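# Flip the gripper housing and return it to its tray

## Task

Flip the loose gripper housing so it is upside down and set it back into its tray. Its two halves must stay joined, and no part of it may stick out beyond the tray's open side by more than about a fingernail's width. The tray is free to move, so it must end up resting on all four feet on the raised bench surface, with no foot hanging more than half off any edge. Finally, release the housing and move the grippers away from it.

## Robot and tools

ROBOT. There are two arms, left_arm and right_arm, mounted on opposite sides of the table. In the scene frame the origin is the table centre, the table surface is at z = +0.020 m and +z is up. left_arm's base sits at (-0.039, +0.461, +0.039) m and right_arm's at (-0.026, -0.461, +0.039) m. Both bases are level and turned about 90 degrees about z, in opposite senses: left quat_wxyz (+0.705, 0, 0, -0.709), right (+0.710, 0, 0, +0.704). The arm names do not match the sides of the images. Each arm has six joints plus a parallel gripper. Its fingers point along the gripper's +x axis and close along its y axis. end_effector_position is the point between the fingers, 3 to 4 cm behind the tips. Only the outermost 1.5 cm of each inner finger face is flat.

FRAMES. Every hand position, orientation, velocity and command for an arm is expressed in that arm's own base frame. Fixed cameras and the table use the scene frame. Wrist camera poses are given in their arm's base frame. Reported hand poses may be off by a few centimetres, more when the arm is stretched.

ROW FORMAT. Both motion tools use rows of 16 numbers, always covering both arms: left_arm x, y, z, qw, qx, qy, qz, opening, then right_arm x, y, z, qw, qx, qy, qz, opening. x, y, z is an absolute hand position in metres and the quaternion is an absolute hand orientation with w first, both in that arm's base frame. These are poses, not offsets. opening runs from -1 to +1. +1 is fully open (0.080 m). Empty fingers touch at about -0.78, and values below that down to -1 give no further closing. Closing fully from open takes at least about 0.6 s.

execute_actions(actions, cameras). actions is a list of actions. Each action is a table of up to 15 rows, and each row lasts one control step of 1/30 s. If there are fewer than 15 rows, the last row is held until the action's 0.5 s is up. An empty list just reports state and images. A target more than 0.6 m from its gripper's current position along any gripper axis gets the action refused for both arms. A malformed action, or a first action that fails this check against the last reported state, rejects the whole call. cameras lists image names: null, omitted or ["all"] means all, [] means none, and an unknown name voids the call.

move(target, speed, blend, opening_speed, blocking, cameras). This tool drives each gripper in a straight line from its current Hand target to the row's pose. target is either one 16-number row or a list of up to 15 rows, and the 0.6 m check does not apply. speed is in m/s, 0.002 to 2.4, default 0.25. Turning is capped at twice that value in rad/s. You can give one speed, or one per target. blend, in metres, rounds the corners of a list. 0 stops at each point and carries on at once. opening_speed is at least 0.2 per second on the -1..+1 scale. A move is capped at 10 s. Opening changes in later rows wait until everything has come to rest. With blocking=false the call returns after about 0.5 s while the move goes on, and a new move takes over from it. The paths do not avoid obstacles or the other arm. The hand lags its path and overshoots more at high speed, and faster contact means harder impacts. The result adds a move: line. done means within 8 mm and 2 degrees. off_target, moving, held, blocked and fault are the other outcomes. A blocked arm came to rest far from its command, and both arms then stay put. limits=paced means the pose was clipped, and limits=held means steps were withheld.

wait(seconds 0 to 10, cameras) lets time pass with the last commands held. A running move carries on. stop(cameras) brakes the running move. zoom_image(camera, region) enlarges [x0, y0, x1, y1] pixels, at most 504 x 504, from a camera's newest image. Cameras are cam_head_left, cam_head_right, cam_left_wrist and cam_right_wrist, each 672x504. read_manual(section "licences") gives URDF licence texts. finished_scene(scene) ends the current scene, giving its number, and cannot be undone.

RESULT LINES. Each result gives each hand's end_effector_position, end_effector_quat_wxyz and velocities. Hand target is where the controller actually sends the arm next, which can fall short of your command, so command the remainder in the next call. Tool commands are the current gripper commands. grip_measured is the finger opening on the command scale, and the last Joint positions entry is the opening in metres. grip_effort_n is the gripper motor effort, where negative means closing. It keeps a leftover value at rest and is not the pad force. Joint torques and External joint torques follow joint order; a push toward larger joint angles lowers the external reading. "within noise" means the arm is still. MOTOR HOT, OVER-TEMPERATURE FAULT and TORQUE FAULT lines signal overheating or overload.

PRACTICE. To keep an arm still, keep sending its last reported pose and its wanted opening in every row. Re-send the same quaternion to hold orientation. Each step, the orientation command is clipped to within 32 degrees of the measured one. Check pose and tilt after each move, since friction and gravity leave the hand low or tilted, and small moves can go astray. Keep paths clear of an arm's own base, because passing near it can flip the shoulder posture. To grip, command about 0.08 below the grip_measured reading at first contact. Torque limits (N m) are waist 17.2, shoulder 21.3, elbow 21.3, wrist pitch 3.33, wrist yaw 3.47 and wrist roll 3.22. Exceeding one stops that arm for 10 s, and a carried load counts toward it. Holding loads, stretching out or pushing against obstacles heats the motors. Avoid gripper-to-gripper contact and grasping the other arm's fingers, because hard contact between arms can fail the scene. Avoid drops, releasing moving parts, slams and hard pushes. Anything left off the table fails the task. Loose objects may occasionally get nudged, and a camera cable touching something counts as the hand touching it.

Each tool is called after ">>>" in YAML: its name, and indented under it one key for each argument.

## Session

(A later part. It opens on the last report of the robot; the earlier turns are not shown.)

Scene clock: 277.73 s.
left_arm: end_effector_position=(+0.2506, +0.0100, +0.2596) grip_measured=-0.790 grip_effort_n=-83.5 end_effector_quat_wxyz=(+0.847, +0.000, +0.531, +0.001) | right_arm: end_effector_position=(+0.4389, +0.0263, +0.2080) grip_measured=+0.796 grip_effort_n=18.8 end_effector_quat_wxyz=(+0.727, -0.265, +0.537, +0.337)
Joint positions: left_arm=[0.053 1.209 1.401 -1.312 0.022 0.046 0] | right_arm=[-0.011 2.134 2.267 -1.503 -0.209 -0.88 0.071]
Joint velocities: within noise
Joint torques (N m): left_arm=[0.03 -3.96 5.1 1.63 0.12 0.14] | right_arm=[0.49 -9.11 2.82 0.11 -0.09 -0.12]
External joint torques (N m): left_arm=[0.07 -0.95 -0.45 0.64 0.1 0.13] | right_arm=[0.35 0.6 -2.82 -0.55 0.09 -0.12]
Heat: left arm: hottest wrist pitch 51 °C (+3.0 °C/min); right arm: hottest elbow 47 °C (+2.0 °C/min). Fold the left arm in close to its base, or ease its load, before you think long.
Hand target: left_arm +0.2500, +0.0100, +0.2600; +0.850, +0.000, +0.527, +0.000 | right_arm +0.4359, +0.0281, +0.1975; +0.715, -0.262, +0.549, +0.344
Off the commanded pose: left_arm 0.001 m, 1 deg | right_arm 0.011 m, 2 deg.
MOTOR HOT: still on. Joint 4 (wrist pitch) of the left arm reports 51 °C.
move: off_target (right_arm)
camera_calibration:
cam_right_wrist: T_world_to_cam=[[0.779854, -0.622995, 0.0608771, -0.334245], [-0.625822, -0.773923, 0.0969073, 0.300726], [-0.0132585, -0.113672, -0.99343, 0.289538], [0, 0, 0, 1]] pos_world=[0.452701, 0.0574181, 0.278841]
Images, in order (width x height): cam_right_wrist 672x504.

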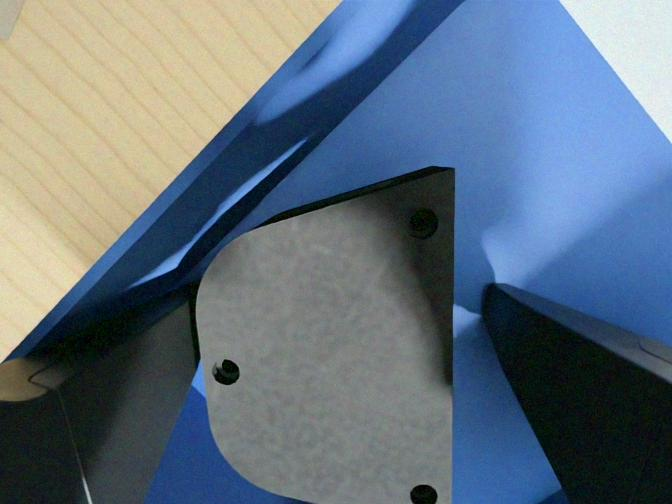

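>>> move:
  target:
    - [0.25,0.01,0.26,0.85,0,0.527,0,-0.9, 0.442,0.023,0.215,0.715,-0.262,0.549,0.344,0.8]
    - [0.25,0.01,0.26,0.85,0,0.527,0,-0.9, 0.441,0.0235,0.197,0.715,-0.262,0.549,0.344,0.8]
  speed: 0.05
  cameras: ["cam_right_wrist","cam_head_left"]

>>> zoom_image:
  camera: "cam_right_wrist"
  region: [50, 100, 550, 504]

Scene clock: 292.00 s.
left_arm: end_effector_position=(+0.2509, +0.0101, +0.2598) grip_measured=-0.790 grip_effort_n=-83.5 end_effector_quat_wxyz=(+0.848, +0.000, +0.530, +0.001) | right_arm: end_effector_position=(+0.4432, +0.0249, +0.2067) grip_measured=+0.796 grip_effort_n=17.9 end_effector_quat_wxyz=(+0.724, -0.267, +0.538, +0.340)
Joint positions: left_arm=[0.053 1.209 1.401 -1.311 0.022 0.046 0] | right_arm=[-0.014 2.168 2.317 -1.528 -0.209 -0.89 0.071]
Joint velocities: within noise
Joint torques (N m): left_arm=[0.08 -3.94 5.12 1.64 0.13 0.13] | right_arm=[-0.17 -9.47 2.96 0.16 -0.16 -0.15]
External joint torques (N m): left_arm=[0.11 -0.89 -0.47 0.64 0.11 0.12] | right_arm=[-0.3 0.32 -2.61 -0.5 0.02 -0.15]
Heat: left arm: hottest wrist pitch 52 °C (+4.0 °C/min); right arm: hottest elbow 44 °C (-3.0 °C/min). Fold the left arm in close to its base, or ease its load, before you think long.
Hand target: left_arm +0.2503, +0.0100, +0.2601; +0.850, +0.000, +0.526, +0.000 | right_arm +0.4407, +0.0237, +0.1975; +0.715, -0.262, +0.549, +0.344
Off the commanded pose: left_arm 0.001 m, 0 deg | right_arm 0.010 m, 2 deg.
MOTOR HOT: still on. Joint 4 (wrist pitch) of the left arm reports 52 °C.
move: off_target (right_arm)
camera_calibration:
cam_right_wrist: T_world_to_cam=[[0.78463, -0.617255, 0.0578933, -0.34003], [-0.619708, -0.778195, 0.101858, 0.298894], [-0.0178203, -0.115798, -0.993113, 0.290198], [0, 0, 0, 1]] pos_world=[0.457196, 0.0563172, 0.27744]
Images, in order (width x height): cam_head_left 672x504, cam_right_wrist 672x504.

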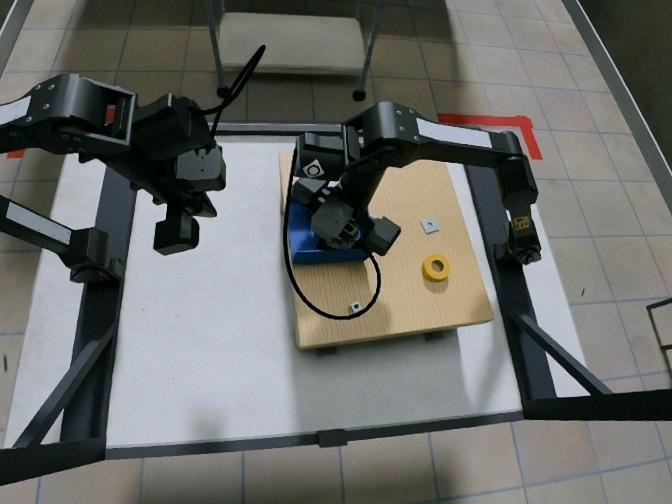

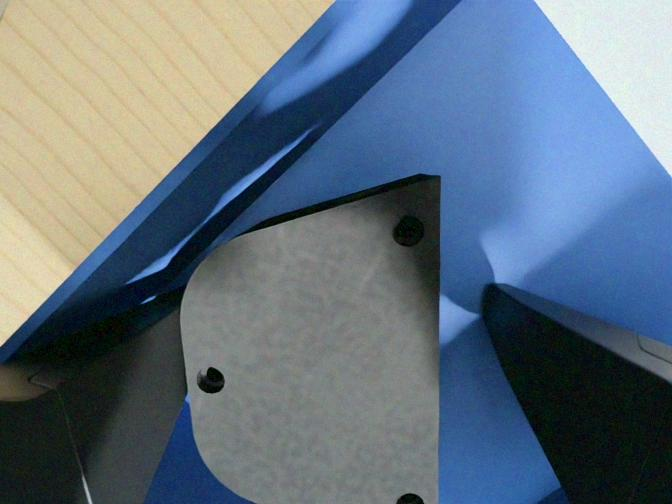

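Scaled by 1.008 from the camera's 672x504 image, which has a finer 960x720 frame.

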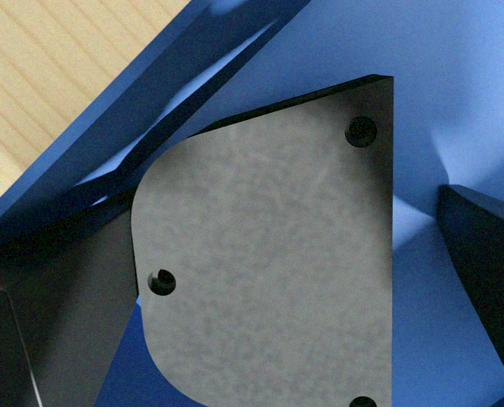

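>>> move:
  target:
    - [0.25,0.01,0.26,0.85,0,0.527,0,-0.9, 0.440,0.0245,0.207,0.715,-0.262,0.549,0.344,0.8]
    - [0.25,0.01,0.26,0.85,0,0.527,0,-0.9, 0.440,0.0245,0.208,0.715,-0.262,0.549,0.344,0.35]
  speed: 0.05
  opening_speed: 0.4
  cameras: ["cam_right_wrist"]

>>> zoom_image:
  camera: "cam_right_wrist"
  region: [50, 100, 550, 504]

Scene clock: 306.63 s.
left_arm: end_effector_position=(+0.2509, +0.0101, +0.2598) grip_measured=-0.790 grip_effort_n=-83.5 end_effector_quat_wxyz=(+0.848, +0.000, +0.530, +0.001) | right_arm: end_effector_position=(+0.4382, +0.0250, +0.2109) grip_measured=+0.367 grip_effort_n=-78.8 end_effector_quat_wxyz=(+0.720, -0.264, +0.543, +0.342)
Joint positions: left_arm=[0.053 1.209 1.401 -1.311 0.022 0.046 0] | right_arm=[-0.014 2.169 2.34 -1.565 -0.209 -0.89 0.052]
Joint velocities: within noise
Joint torques (N m): left_arm=[0.12 -3.95 5.1 1.54 0.13 0.12] | right_arm=[-0.01 -8.63 6.19 -0.07 -0.16 0]
External joint torques (N m): left_arm=[0.14 -0.95 -0.43 0.56 0.12 0.12] | right_arm=[-0.16 0.95 0.79 -0.68 0.03 0]
Heat: left arm: hottest wrist pitch 52 °C (+4.0 °C/min); right arm: hottest shoulder 44 °C (+4.0 °C/min). Fold the left arm in close to its base, or ease its load, before you think long.
Hand target: left_arm +0.2500, +0.0100, +0.2600; +0.850, +0.000, +0.527, +0.000 | right_arm +0.4397, +0.0245, +0.2076; +0.717, -0.263, +0.547, +0.343
Off the commanded pose: left_arm 0.001 m, 0 deg | right_arm 0.003 m, 1 deg.
MOTOR HOT: still on. Joint 4 (wrist pitch) of the left arm reports 52 °C.
joint sent to its limit (right arm) — joint 3 (elbow), upper limit, where the elbow is as straight as it goes. The joint targets still meet the commanded pose.
move: done
camera_calibration:
cam_right_wrist: T_world_to_cam=[[0.785432, -0.617265, 0.045617, -0.334112], [-0.618062, -0.77823, 0.111168, 0.292722], [-0.0331196, -0.115509, -0.992754, 0.300825], [0, 0, 0, 1]] pos_world=[0.453306, 0.056317, 0.281345]
Images, in order (width x height): cam_right_wrist 672x504.

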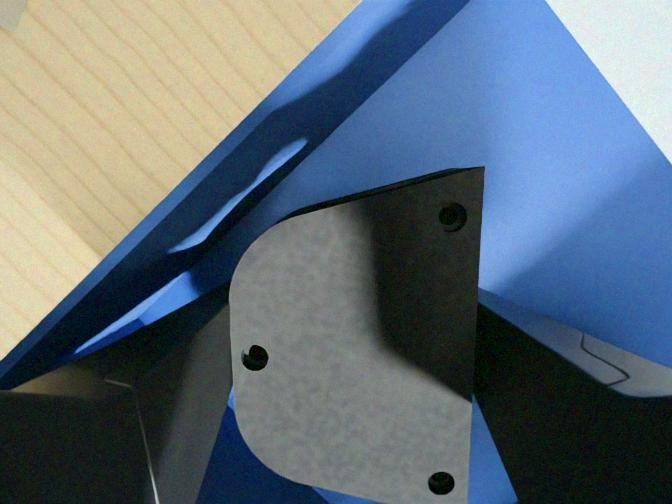

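Scaled by 1.008 from the camera's 672x504 image, which has a finer 960x720 frame.

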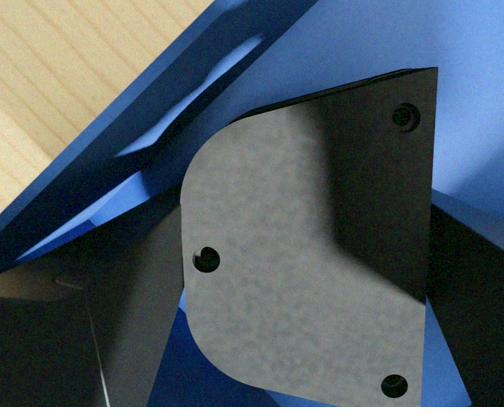

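>>> move:
  target:
    - [0.25,0.01,0.26,0.85,0,0.527,0,-0.9, 0.439,0.0245,0.217,0.717,-0.263,0.547,0.343,0.2]
    - [0.25,0.01,0.26,0.85,0,0.527,0,-0.9, 0.442,0.012,0.219,0.717,-0.263,0.547,0.343,0.2]
  speed: 0.06
  cameras: ["cam_right_wrist"]

Scene clock: 331.63 s.
left_arm: end_effector_position=(+0.2509, +0.0101, +0.2598) grip_measured=-0.790 grip_effort_n=-83.5 end_effector_quat_wxyz=(+0.848, +0.000, +0.530, +0.001) | right_arm: end_effector_position=(+0.4410, +0.0114, +0.2113) grip_measured=+0.362 grip_effort_n=-83.5 end_effector_quat_wxyz=(+0.726, -0.264, +0.541, +0.334)
Joint positions: left_arm=[0.053 1.209 1.401 -1.311 0.022 0.046 0] | right_arm=[-0.045 2.169 2.34 -1.554 -0.209 -0.907 0.051]
Joint velocities: within noise
Joint torques (N m): left_arm=[0.03 -3.94 5.09 1.55 0.12 0.11] | right_arm=[-0.07 -11.45 6.2 0.46 -0.41 -0.13]
External joint torques (N m): left_arm=[0.08 -0.92 -0.47 0.56 0.1 0.11] | right_arm=[-0.19 -1.85 0.8 -0.15 -0.23 -0.13]
Heat: left arm: hottest wrist pitch 53 °C (+3.0 °C/min); right arm: hottest shoulder 47 °C (+6.0 °C/min). Fold the left arm in close to its base, or ease its load, before you think long.
Hand target: left_arm +0.2500, +0.0100, +0.2600; +0.850, +0.000, +0.527, +0.000 | right_arm +0.4417, +0.0117, +0.2185; +0.732, -0.267, +0.531, +0.333
Off the commanded pose: left_arm 0.001 m, 0 deg | right_arm 0.008 m, 2 deg.
MOTOR HOT: still on. Joint 4 (wrist pitch) of the left arm reports 53 °C.
joint sent to its limit (right arm) — joint 3 (elbow), upper limit, where the elbow is as straight as it goes. The joint targets are off in orientation, not in position.
move: done
camera_calibration:
cam_right_wrist: T_world_to_cam=[[0.775706, -0.628344, 0.0588573, -0.343031], [-0.630755, -0.768852, 0.104948, 0.290654], [-0.0206909, -0.118533, -0.992734, 0.294389], [0, 0, 0, 1]] pos_world=[0.455514, 0.0428234, 0.281937]
Images, in order (width x height): cam_right_wrist 672x504.

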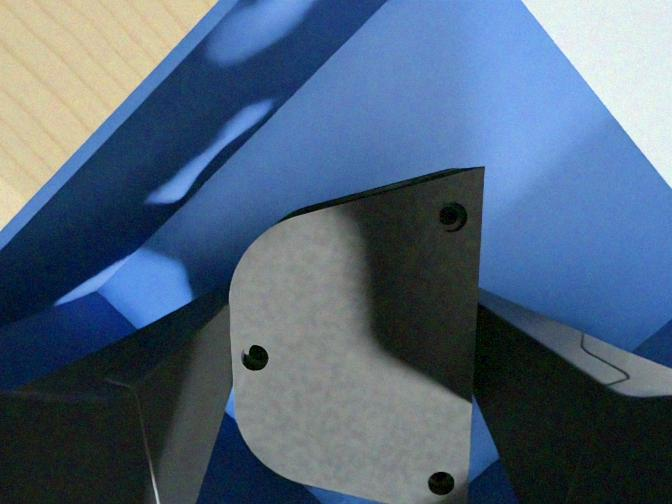

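>>> move:
  target:
    - [0.25,0.01,0.26,0.85,0,0.527,0,-0.9, 0.448,0.015,0.219,0.753,-0.145,0.615,0.18,0.2]
    - [0.25,0.01,0.26,0.85,0,0.527,0,-0.9, 0.456,0.013,0.217,0.805,0,0.593,0,0.2]
  speed: 0.12
  cameras: ["cam_right_wrist"]

Scene clock: 342.17 s.
left_arm: end_effector_position=(+0.2509, +0.0101, +0.2598) grip_measured=-0.790 grip_effort_n=-83.5 end_effector_quat_wxyz=(+0.848, +0.000, +0.530, +0.001) | right_arm: end_effector_position=(+0.4577, +0.0116, +0.2117) grip_measured=+0.362 grip_effort_n=-83.5 end_effector_quat_wxyz=(+0.801, -0.003, +0.598, +0.004)
Joint positions: left_arm=[0.053 1.209 1.401 -1.311 0.022 0.046 0] | right_arm=[0.027 2.14 2.286 -1.43 0.005 0.016 0.051]
Joint velocities: within noise
Joint torques (N m): left_arm=[0.06 -3.93 5.11 1.54 0.11 0.12] | right_arm=[0.38 -12.29 4.52 0.78 0.15 0.16]
External joint torques (N m): left_arm=[0.09 -0.87 -0.47 0.55 0.1 0.12] | right_arm=[0.24 -2.58 -1.15 -0.02 0.15 0.16]
Heat: left arm: hottest wrist pitch 53 °C (+2.0 °C/min); right arm: hottest shoulder 49 °C (+7.1 °C/min). Fold the left arm in close to its base, or ease its load, before you think long.
Hand target: left_arm +0.2500, +0.0100, +0.2600; +0.850, +0.000, +0.527, +0.000 | right_arm +0.4559, +0.0125, +0.2165; +0.805, -0.004, +0.593, +0.002
Off the commanded pose: left_arm 0.001 m, 0 deg | right_arm 0.006 m, 1 deg.
MOTOR HOT: still on. Joint 4 (wrist pitch) of the left arm reports 53 °C.
move: done
camera_calibration:
cam_right_wrist: T_world_to_cam=[[0.0206192, -0.999061, 0.0381118, -0.00161289], [-0.995155, -0.0168436, 0.0968601, 0.461005], [-0.0961272, -0.0399243, -0.994568, 0.329143], [0, 0, 0, 1]] pos_world=[0.490445, 0.0192944, 0.282763]
Images, in order (width x height): cam_right_wrist 672x504.

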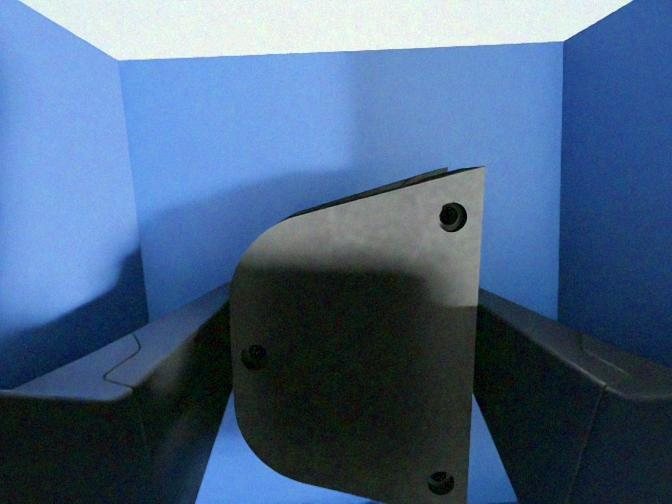

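>>> move:
  target:
    - [0.25,0.01,0.26,0.85,0,0.527,0,-0.9, 0.474,0.008,0.217,0.805,0,0.593,0,0.2]
  speed: 0.06
  cameras: ["cam_right_wrist"]

Scene clock: 351.27 s.
left_arm: end_effector_position=(+0.2509, +0.0101, +0.2598) grip_measured=-0.790 grip_effort_n=-83.5 end_effector_quat_wxyz=(+0.848, +0.000, +0.530, +0.001) | right_arm: end_effector_position=(+0.4696, +0.0097, +0.2167) grip_measured=+0.362 grip_effort_n=-83.5 end_effector_quat_wxyz=(+0.814, -0.001, +0.581, +0.002)
Joint positions: left_arm=[0.053 1.209 1.401 -1.311 0.022 0.046 0] | right_arm=[0.022 2.165 2.336 -1.411 0.005 0.016 0.051]
Joint velocities: within noise
Joint torques (N m): left_arm=[0.12 -3.92 5.11 1.55 0.12 0.12] | right_arm=[-0.21 -9.11 6.89 0.84 -0.01 0.06]
External joint torques (N m): left_arm=[0.17 -0.89 -0.43 0.56 0.11 0.12] | right_arm=[-0.35 0.82 1.18 -0.04 -0.01 0.05]
Heat: left arm: hottest wrist pitch 53 °C (+1.0 °C/min); right arm: hottest shoulder 49 °C (+6.1 °C/min). Fold the left arm in close to its base, or ease its load, before you think long.
Hand target: left_arm +0.2500, +0.0100, +0.2600; +0.850, +0.000, +0.527, +0.000 | right_arm +0.4736, +0.0084, +0.2163; +0.816, +0.000, +0.578, +0.001
Off the commanded pose: left_arm 0.001 m, 0 deg | right_arm 0.005 m, 2 deg.
MOTOR HOT: still on. Joint 4 (wrist pitch) of the left arm reports 53 °C.
joint sent to its limit (right arm) — joint 3 (elbow), upper limit, where the elbow is as straight as it goes. The joint targets still meet the commanded pose.
move: done
camera_calibration:
cam_right_wrist: T_world_to_cam=[[0.0143973, -0.999181, 0.0378147, -0.000946095], [-0.99846, -0.0123396, 0.0540944, 0.483224], [-0.0535835, -0.0385353, -0.99782, 0.315889], [0, 0, 0, 1]] pos_world=[0.49942, 0.0171903, 0.289096]
Images, in order (width x height): cam_right_wrist 672x504.

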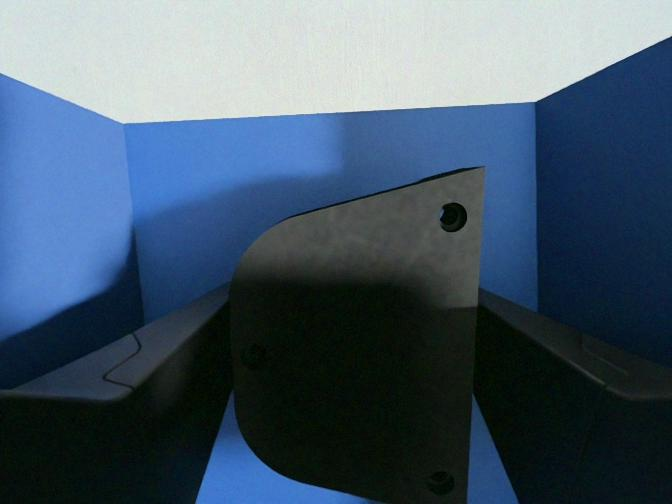

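>>> move:
  target:
    - [0.25,0.01,0.26,0.85,0,0.527,0,-0.9, 0.472,0.009,0.209,0.81,0,0.586,0,0.2]
    - [0.25,0.01,0.26,0.85,0,0.527,0,-0.9, 0.472,0.009,0.210,0.81,0,0.586,0,0.8]
  speed: 0.05
  opening_speed: 0.7
  cameras: ["cam_right_wrist"]

>>> move:
  target:
    - [0.30,0.01,0.28,0.85,0,0.527,0,0.8, 0.458,0.009,0.265,0.85,0,0.527,0,0.8]
    - [0.34,0.01,0.32,0.84,0,0.543,0,0.8, 0.36,0.009,0.29,0.85,0,0.527,0,-0.9]
  speed: 0.15

>>> zoom_image:
  camera: "cam_left_wrist"
  region: [200, 0, 530, 300]

Scene clock: 375.77 s.
left_arm: end_effector_position=(+0.2509, +0.0101, +0.2598) grip_measured=-0.790 grip_effort_n=-83.5 end_effector_quat_wxyz=(+0.848, +0.000, +0.530, +0.001) | right_arm: end_effector_position=(+0.4705, +0.0097, +0.2163) grip_measured=+0.796 grip_effort_n=18.4 end_effector_quat_wxyz=(+0.814, -0.001, +0.580, +0.002)
Joint positions: left_arm=[0.053 1.209 1.401 -1.311 0.022 0.046 0] | right_arm=[0.022 2.166 2.336 -1.408 0.005 0.016 0.071]
Joint velocities: within noise
Joint torques (N m): left_arm=[0.11 -3.9 5.12 1.54 0.13 0.12] | right_arm=[-0.05 -9.01 5.4 0.5 0.03 0.14]
External joint torques (N m): left_arm=[0.15 -0.9 -0.43 0.54 0.11 0.12] | right_arm=[-0.19 0.94 -0.33 -0.37 0.04 0.14]
Heat: left arm: hottest wrist pitch 53 °C (+1.0 °C/min); right arm: hottest shoulder 51 °C (+6.0 °C/min). Fold the left arm in close to its base, or ease its load, before you think long. Fold the right arm in close to its base, or ease its load, before you think long.
Hand target: left_arm +0.2500, +0.0100, +0.2600; +0.850, +0.000, +0.527, +0.000 | right_arm +0.4718, +0.0090, +0.2104; +0.810, +0.000, +0.586, +0.000
Off the commanded pose: left_arm 0.001 m, 0 deg | right_arm 0.006 m, 1 deg.
MOTOR HOT: joint 2 (shoulder) of the right arm reports 51 °C; the controller stops that arm at 95 °C. To cool a motor, set the load down, stop pushing, or move to a pose that needs little force.
MOTOR HOT: still on. Joint 4 (wrist pitch) of the left arm reports 53 °C.
move: done
camera_calibration:
cam_right_wrist: T_world_to_cam=[[0.0143392, -0.999181, 0.0378373, -0.000918571], [-0.998545, -0.0123423, 0.0524931, 0.484449], [-0.0519831, -0.0385349, -0.997904, 0.314752], [0, 0, 0, 1]] pos_world=[0.500119, 0.0171903, 0.288697]
Images, in order (width x height): cam_right_wrist 672x504.

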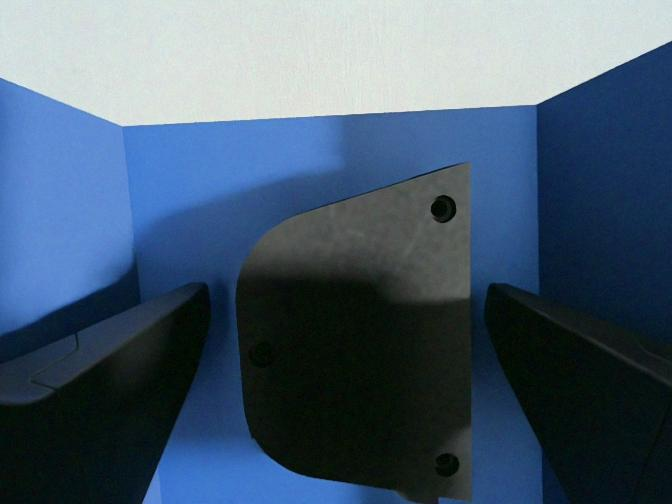

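Scene clock: 378.87 s.
left_arm: end_effector_position=(+0.3396, +0.0101, +0.3167) grip_measured=+0.797 grip_effort_n=12.8 end_effector_quat_wxyz=(+0.838, -0.002, +0.546, -0.002) | right_arm: end_effector_position=(+0.3638, +0.0089, +0.2910) grip_measured=-0.767 grip_effort_n=-83.5 end_effector_quat_wxyz=(+0.851, +0.001, +0.525, +0.001)
Joint positions: left_arm=[0.039 1.682 2.081 -1.554 0.022 0.035 0.071] | right_arm=[0.029 1.661 1.915 -1.359 0.01 0.025 0]
Joint velocities: within noise
Joint torques (N m): left_arm=[-0.25 -5.2 7.16 0.65 -0.17 -0.05] | right_arm=[0.34 -7.8 4.57 0.39 0.15 0.16]
External joint torques (N m): left_arm=[-0.17 0.48 2.26 -0.28 -0.19 -0.05] | right_arm=[0.26 -1.43 -1.13 -0.68 0.15 0.16]
Heat: left arm: hottest wrist pitch 53 °C (+1.0 °C/min); right arm: hottest shoulder 51 °C (+6.0 °C/min). Fold the left arm in close to its base, or ease its load, before you think long. Fold the right arm in close to its base, or ease its load, before you think long.
Hand target: left_arm +0.3407, +0.0102, +0.3195; +0.840, +0.000, +0.543, +0.000 | right_arm +0.3606, +0.0095, +0.2906; +0.850, +0.001, +0.527, +0.000
Off the commanded pose: left_arm 0.003 m, 1 deg | right_arm 0.004 m, 0 deg.
MOTOR HOT: still on. Joint 4 (wrist pitch) of the left arm reports 53 °C.
MOTOR HOT: still on. Joint 2 (shoulder) of the right arm reports 51 °C.
move: done
camera_calibration:
cam_left_wrist: T_world_to_cam=[[0.0435418, -0.99905, 0.00182519, 0.00232748], [-0.996509, -0.0435612, -0.0712207, 0.394519], [0.0712325, 0.00128226, -0.997459, 0.371689], [0, 0, 0, 1]] pos_world=[0.366564, 0.0190344, 0.398838]
cam_right_wrist: T_world_to_cam=[[0.0052027, -0.999324, 0.0363859, 0.000732785], [-0.99669, -0.00813423, -0.0808903, 0.412154], [0.0811316, -0.0358446, -0.996059, 0.334796], [0, 0, 0, 1]] pos_world=[0.383624, 0.0160855, 0.366789]

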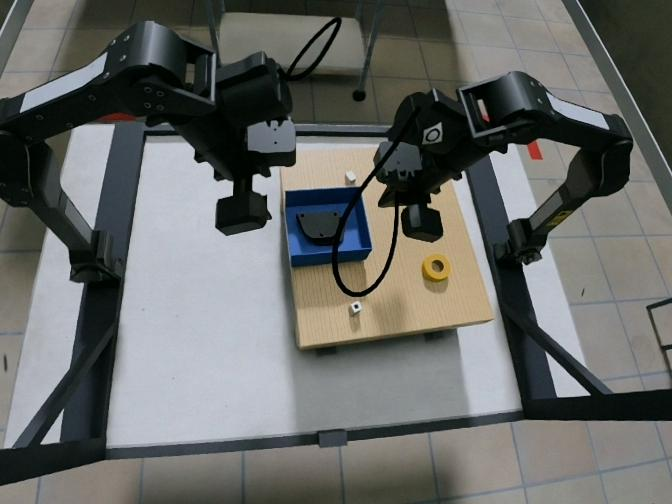

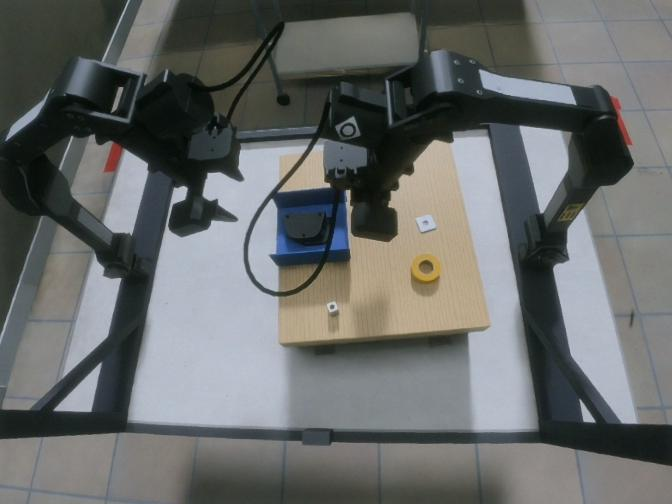

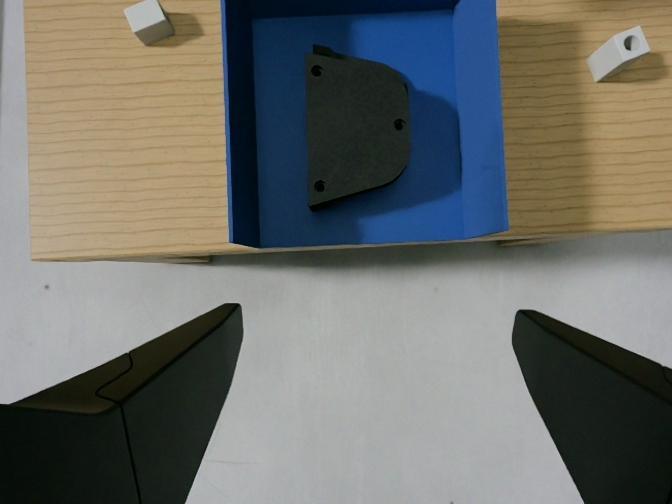

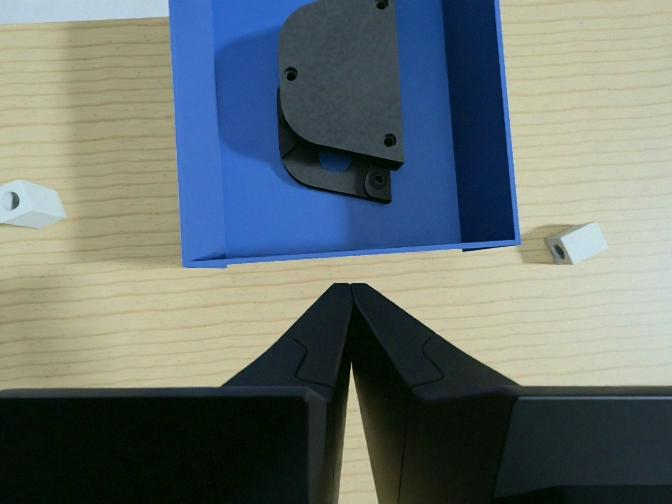

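Scaled by 1.527 from the camera's 672x504 image, which has a finer 960x720 frame.

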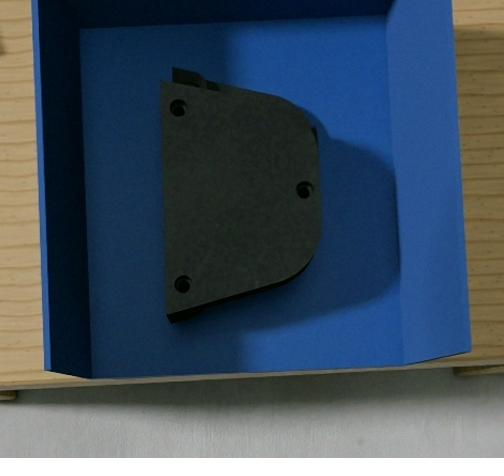

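>>> zoom_image:
  camera: "cam_right_wrist"
  region: [240, 0, 440, 220]

>>> zoom_image:
  camera: "cam_left_wrist"
  region: [290, 30, 430, 220]

Scaled by 2.291 from the camera's 672x504 image, which has a finer 960x720 frame.

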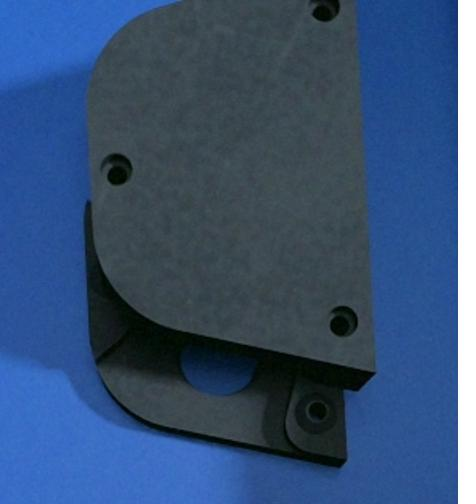

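Scaled by 2.653 from the camera's 672x504 image, which has a finer 960x720 frame.

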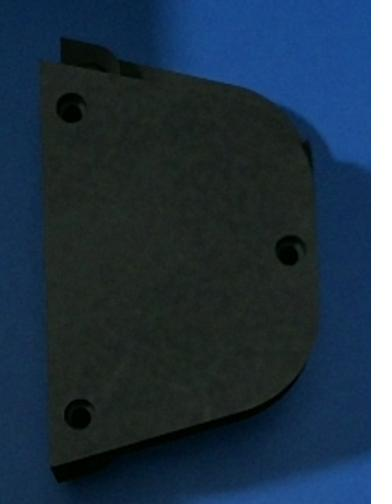

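>>> move:
  target:
    - [0.28,0.012,0.27,0.653,0.653,0.27,-0.27,0.0, 0.30,0.009,0.28,0.85,0,0.527,0,-0.9]
    - [0.28,0.013,0.20,0.7071,0.7071,0,0,-0.47, 0.26,0.009,0.27,0.85,0,0.527,0,-0.9]
    - [0.33,0.013,0.19,0.7071,0.7071,0,0,-0.47, 0.26,0.009,0.27,0.85,0,0.527,0,-0.9]
  speed: [0.25,0.2,0.1]

>>> zoom_image:
  camera: "cam_left_wrist"
  region: [200, 100, 560, 400]

Scene clock: 444.77 s.
left_arm: end_effector_position=(+0.3258, +0.0138, +0.1799) grip_measured=-0.467 grip_effort_n=-19.8 end_effector_quat_wxyz=(+0.703, +0.711, +0.008, -0.010) | right_arm: end_effector_position=(+0.2614, +0.0088, +0.2712) grip_measured=-0.767 grip_effort_n=-83.5 end_effector_quat_wxyz=(+0.849, +0.000, +0.528, +0.001)
Joint positions: left_arm=[0.081 1.151 0.229 0.895 0.083 1.584 0.014] | right_arm=[0.044 1.26 1.48 -1.333 0.018 0.038 0]
Joint velocities: within noise
Joint torques (N m): left_arm=[-0.23 -2.08 7.97 2.64 -0.16 -0.12] | right_arm=[0.3 -4.68 4.61 0.85 0.15 0.16]
External joint torques (N m): left_arm=[-0.17 0.56 2.43 1.05 -0.17 -0.07] | right_arm=[0.24 -1.23 -1.16 -0.19 0.15 0.16]
Heat: left arm: hottest wrist pitch 51 °C (-1.0 °C/min); right arm: hottest shoulder 47 °C (-4.0 °C/min). Fold the left arm in close to its base, or ease its load, before you think long.
Hand target: left_arm +0.3291, +0.0141, +0.1892; +0.703, +0.711, +0.000, +0.000 | right_arm +0.2597, +0.0091, +0.2704; +0.850, +0.000, +0.527, +0.000
Off the commanded pose: left_arm 0.011 m, 2 deg | right_arm 0.002 m, 0 deg.
MOTOR HOT: still on. Joint 4 (wrist pitch) of the left arm reports 51 °C.
MOTOR HOT: cleared for the motors of the right arm.
move: off_target (left_arm)
camera_calibration:
cam_left_wrist: T_world_to_cam=[[-0.00479828, -0.028424, -0.999584, 0.189444], [-0.33563, 0.941658, -0.0251657, 0.133982], [0.941982, 0.335369, -0.0140583, -0.229024], [0, 0, 0, 1]] pos_world=[0.261613, -0.0439724, 0.189517]
cam_right_wrist: T_world_to_cam=[[0.00645768, -0.999256, 0.0380182, 0.001172], [-0.997257, -0.00923898, -0.0734424, 0.306574], [0.073739, -0.0374396, -0.996575, 0.325427], [0, 0, 0, 1]] pos_world=[0.281729, 0.0161874, 0.346783]

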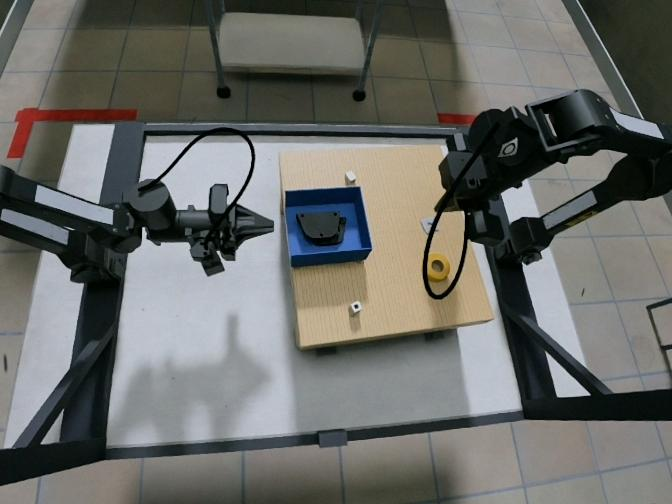

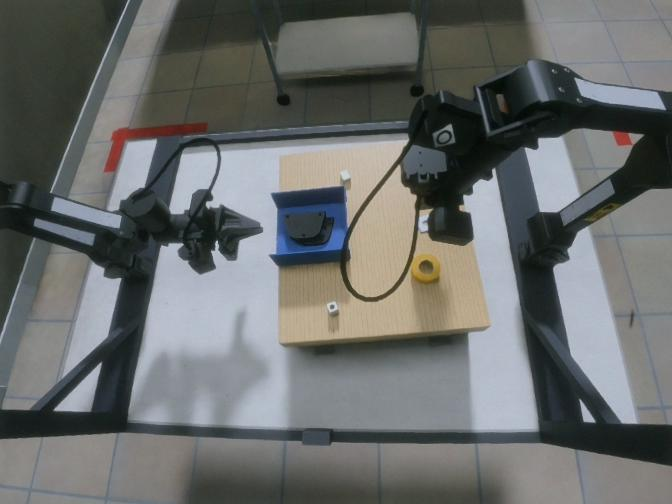

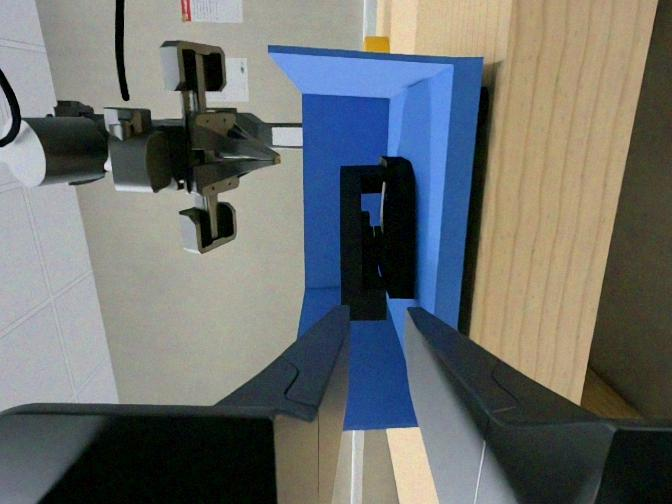

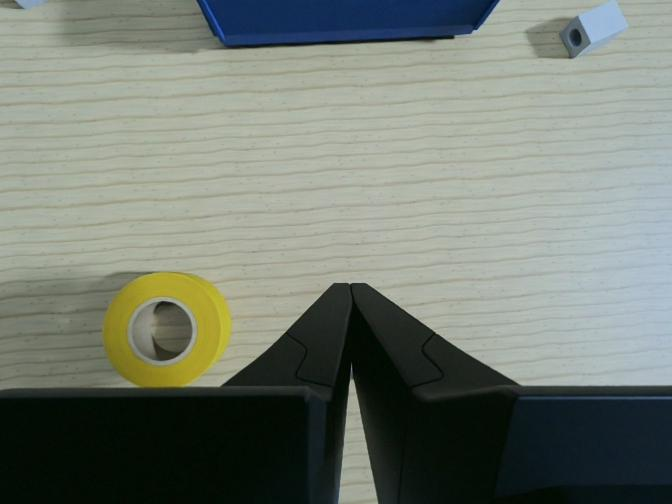

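Scaled by 1.400 from the camera's 672x504 image, which has a finer 960x720 frame.

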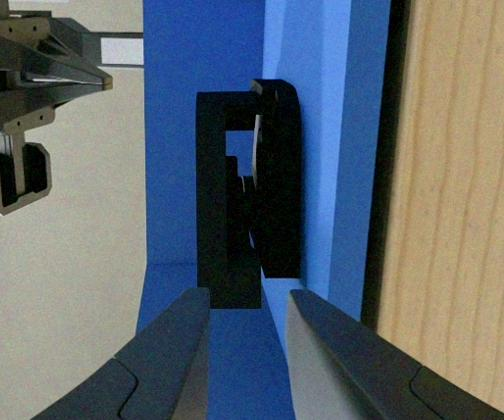

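>>> move:
  target:
    - [0.350,0.013,0.1855,0.7071,0.7071,0,0,-0.47, 0.25,0.009,0.26,0.85,0,0.527,0,-0.9]
    - [0.376,0.013,0.1855,0.7071,0.7071,0,0,-0.47, 0.25,0.009,0.26,0.85,0,0.527,0,-0.9]
  speed: 0.06
  cameras: ["cam_left_wrist","cam_head_right"]

>>> zoom_image:
  camera: "cam_left_wrist"
  region: [200, 100, 560, 400]

>>> zoom_image:
  camera: "cam_head_right"
  region: [230, 170, 380, 290]

Scene clock: 465.97 s.
left_arm: end_effector_position=(+0.3721, +0.0131, +0.1769) grip_measured=-0.467 grip_effort_n=-19.8 end_effector_quat_wxyz=(+0.707, +0.707, +0.009, -0.010) | right_arm: end_effector_position=(+0.2512, +0.0088, +0.2610) grip_measured=-0.767 grip_effort_n=-83.5 end_effector_quat_wxyz=(+0.849, +0.001, +0.529, +0.001)
Joint positions: left_arm=[0.061 1.417 0.372 1.018 0.063 1.574 0.014] | right_arm=[0.045 1.209 1.404 -1.31 0.018 0.041 0]
Joint velocities: within noise
Joint torques (N m): left_arm=[-0.26 -3.56 7.38 2.62 -0.17 -0.13] | right_arm=[0.3 -4.32 4.64 1.06 0.15 0.16]
External joint torques (N m): left_arm=[-0.22 0.5 2.26 1.03 -0.18 -0.08] | right_arm=[0.24 -1.18 -1.2 0.01 0.15 0.16]
Heat: left arm: hottest wrist pitch 58 °C (+8.0 °C/min); right arm: hottest shoulder 44 °C (-5.0 °C/min). Fold the left arm in close to its base, or ease its load, before you think long.
Hand target: left_arm +0.3757, +0.0132, +0.1850; +0.707, +0.707, +0.001, +0.000 | right_arm +0.2502, +0.0090, +0.2603; +0.850, +0.001, +0.527, +0.000
Off the commanded pose: left_arm 0.009 m, 2 deg | right_arm 0.002 m, 0 deg.
MOTOR HOT: still on. Joint 4 (wrist pitch) of the left arm reports 58 °C.
move: off_target (left_arm)
camera_calibration:
cam_left_wrist: T_world_to_cam=[[-0.00486411, -0.038578, -0.999244, 0.186668], [-0.335842, 0.941279, -0.0347054, 0.151857], [0.941906, 0.335419, -0.0175346, -0.271796], [0, 0, 0, 1]] pos_world=[0.307914, -0.0445732, 0.187031]
Images, in order (width x height): cam_head_right 672x504, cam_left_wrist 672x504.

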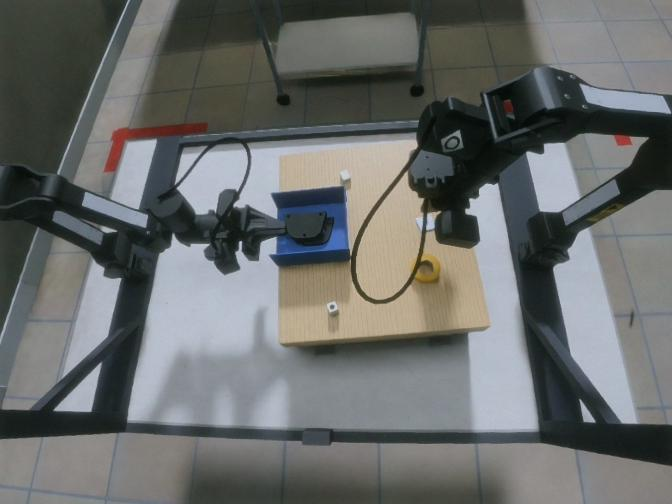

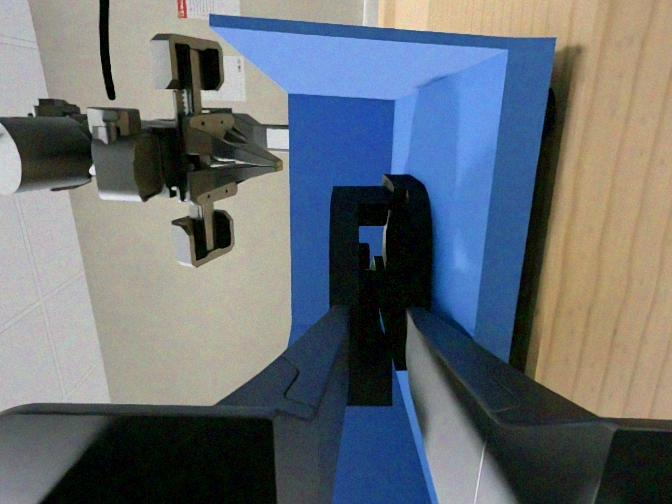

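Scaled by 1.400 from the camera's 672x504 image, which has a finer 960x720 frame.

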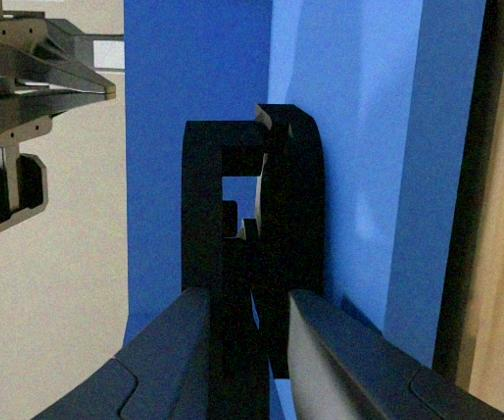

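Scaled by 3.360 from the camera's 672x504 image, which has a finer 960x720 frame.

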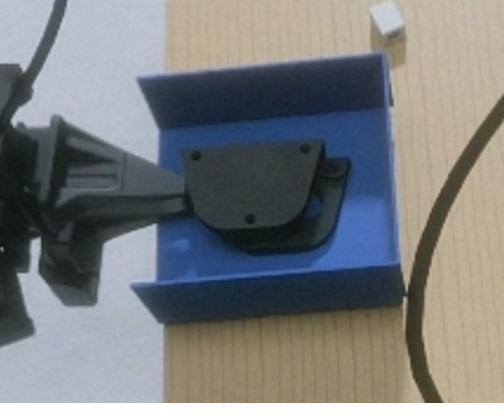

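>>> move:
  target:
    - [0.388,0.014,0.1855,0.7071,0.7071,0,0,-0.47, 0.25,0.009,0.26,0.85,0,0.527,0,-0.9]
  speed: 0.04
  cameras: ["cam_left_wrist","cam_head_right"]

>>> zoom_image:
  camera: "cam_left_wrist"
  region: [200, 100, 560, 400]

>>> zoom_image:
  camera: "cam_head_right"
  region: [230, 170, 380, 290]

Scene clock: 485.00 s.
left_arm: end_effector_position=(+0.3842, +0.0139, +0.1788) grip_measured=-0.467 grip_effort_n=-18.8 end_effector_quat_wxyz=(+0.707, +0.708, +0.006, -0.008) | right_arm: end_effector_position=(+0.2508, +0.0087, +0.2609) grip_measured=-0.767 grip_effort_n=-83.5 end_effector_quat_wxyz=(+0.849, +0.001, +0.529, +0.001)
Joint positions: left_arm=[0.061 1.467 0.416 1.03 0.063 1.574 0.014] | right_arm=[0.045 1.207 1.403 -1.31 0.018 0.041 0]
Joint velocities: within noise
Joint torques (N m): left_arm=[-0.18 -3.52 7.24 2.46 -0.12 -0.11] | right_arm=[0.28 -4.33 4.63 1.04 0.15 0.12]
External joint torques (N m): left_arm=[-0.09 0.87 2.12 0.87 -0.14 -0.06] | right_arm=[0.22 -1.13 -1.26 -0.01 0.15 0.12]
Heat: left arm: hottest wrist pitch 66 °C (+17.0 °C/min); right arm: hottest shoulder 43 °C (-5.0 °C/min). Fold the left arm in close to its base, or ease its load, before you think long.
Hand target: left_arm +0.3879, +0.0141, +0.1853; +0.707, +0.707, +0.000, +0.000 | right_arm +0.2498, +0.0090, +0.2602; +0.850, +0.000, +0.527, +0.000
Off the commanded pose: left_arm 0.008 m, 1 deg | right_arm 0.001 m, 0 deg.
MOTOR HOT: still on. Joint 4 (wrist pitch) of the left arm reports 66 °C.
move: done
camera_calibration:
cam_left_wrist: T_world_to_cam=[[0.00128893, -0.0382144, -0.999269, 0.186404], [-0.335621, 0.941292, -0.0364301, 0.155539], [0.941996, 0.335423, -0.0116123, -0.284451], [0, 0, 0, 1]] pos_world=[0.319914, -0.0438732, 0.188631]
Images, in order (width x height): cam_head_right 672x504, cam_left_wrist 672x504.

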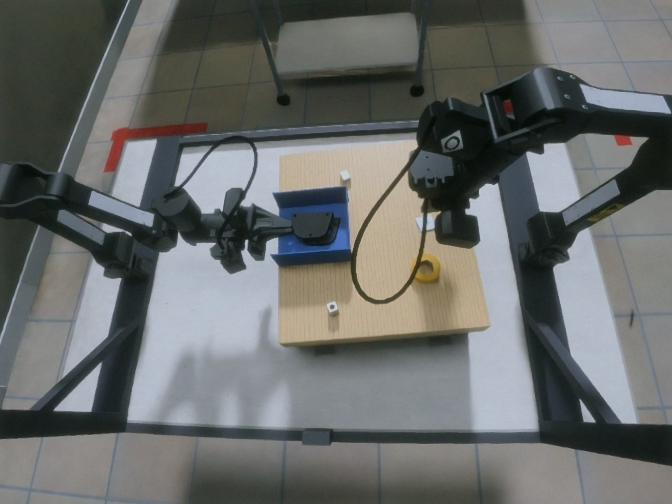

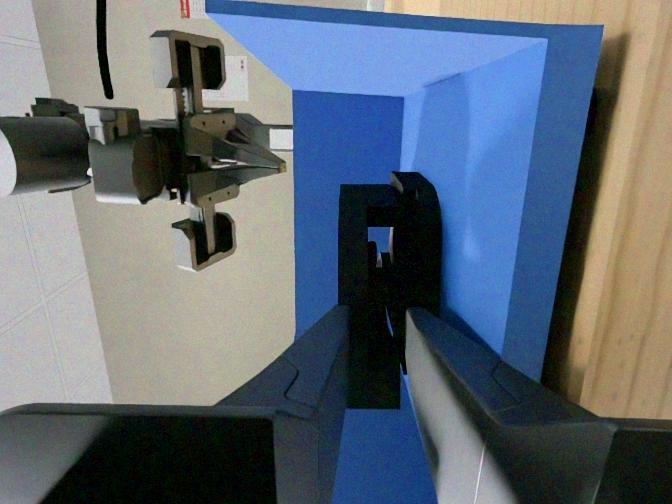

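Scaled by 1.400 from the camera's 672x504 image, which has a finer 960x720 frame.

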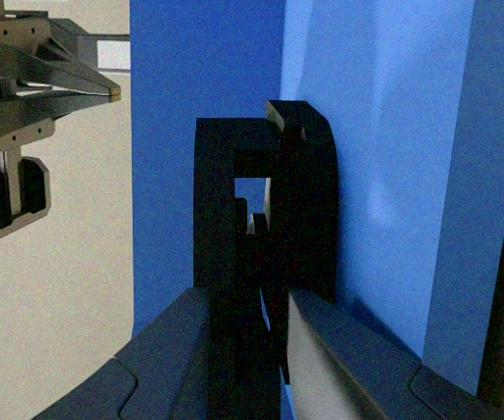

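Scaled by 3.360 from the camera's 672x504 image, which has a finer 960x720 frame.

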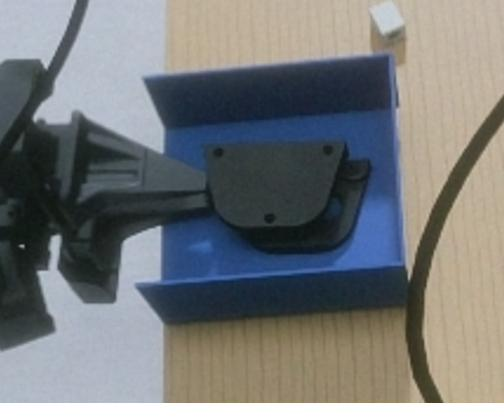

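>>> move:
  target:
    - [0.388,0.014,0.189,0.7071,0.7071,0,0,-0.47, 0.25,0.009,0.26,0.85,0,0.527,0,-0.9]
    - [0.402,0.014,0.190,0.7071,0.7071,0,0,-0.47, 0.25,0.009,0.26,0.85,0,0.527,0,-0.9]
  speed: 0.04
  cameras: ["cam_left_wrist","cam_head_right"]

>>> zoom_image:
  camera: "cam_head_right"
  region: [230, 170, 380, 290]

Scene clock: 502.37 s.
left_arm: end_effector_position=(+0.3985, +0.0143, +0.1856) grip_measured=-0.467 grip_effort_n=-18.8 end_effector_quat_wxyz=(+0.706, +0.708, +0.002, -0.004) | right_arm: end_effector_position=(+0.2508, +0.0087, +0.2609) grip_measured=-0.767 grip_effort_n=-83.5 end_effector_quat_wxyz=(+0.849, +0.001, +0.529, +0.001)
Joint positions: left_arm=[0.059 1.509 0.476 1.024 0.062 1.574 0.014] | right_arm=[0.045 1.207 1.403 -1.31 0.018 0.041 0]
Joint velocities: within noise
Joint torques (N m): left_arm=[-0.25 -4.16 7.51 1.4 -0.15 -0.1] | right_arm=[0.29 -4.19 4.68 1.04 0.15 0.11]
External joint torques (N m): left_arm=[-0.16 0.54 2.39 -0.16 -0.16 -0.06] | right_arm=[0.23 -1.02 -1.2 -0.02 0.14 0.11]
Heat: left arm: hottest wrist pitch 64 °C (+13.1 °C/min); right arm: hottest elbow 43 °C (-1.0 °C/min). Fold the left arm in close to its base, or ease its load, before you think long.
Hand target: left_arm +0.4021, +0.0144, +0.1900; +0.707, +0.707, +0.000, +0.000 | right_arm +0.2500, +0.0090, +0.2601; +0.850, +0.000, +0.527, +0.000
Off the commanded pose: left_arm 0.006 m, 1 deg | right_arm 0.001 m, 0 deg.
MOTOR HOT: still on. Joint 4 (wrist pitch) of the left arm reports 64 °C.
move: done
camera_calibration:
cam_left_wrist: T_world_to_cam=[[0.0135024, -0.037524, -0.999205, 0.188336], [-0.335154, 0.941319, -0.0398792, 0.16057], [0.942067, 0.335426, 0.000133785, -0.300236], [0, 0, 0, 1]] pos_world=[0.334115, -0.0433731, 0.19463]
Images, in order (width x height): cam_head_right 672x504, cam_left_wrist 672x504.

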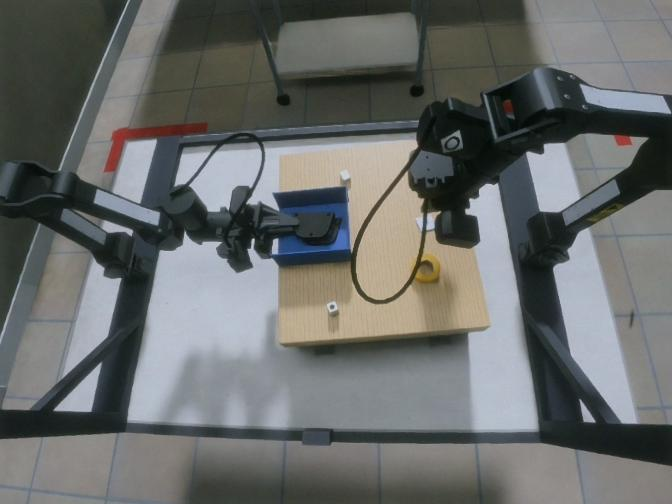

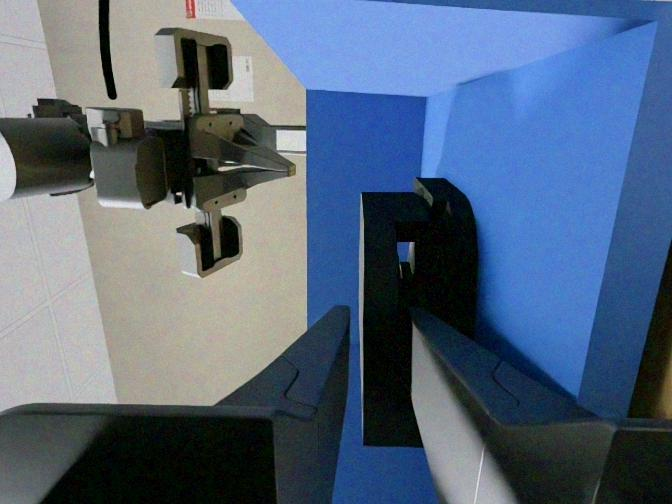

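Scaled by 3.360 from the camera's 672x504 image, which has a finer 960x720 frame.

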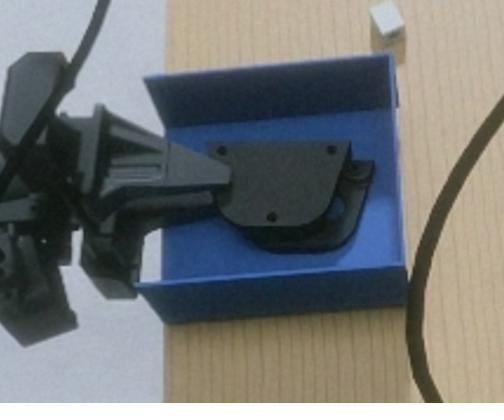

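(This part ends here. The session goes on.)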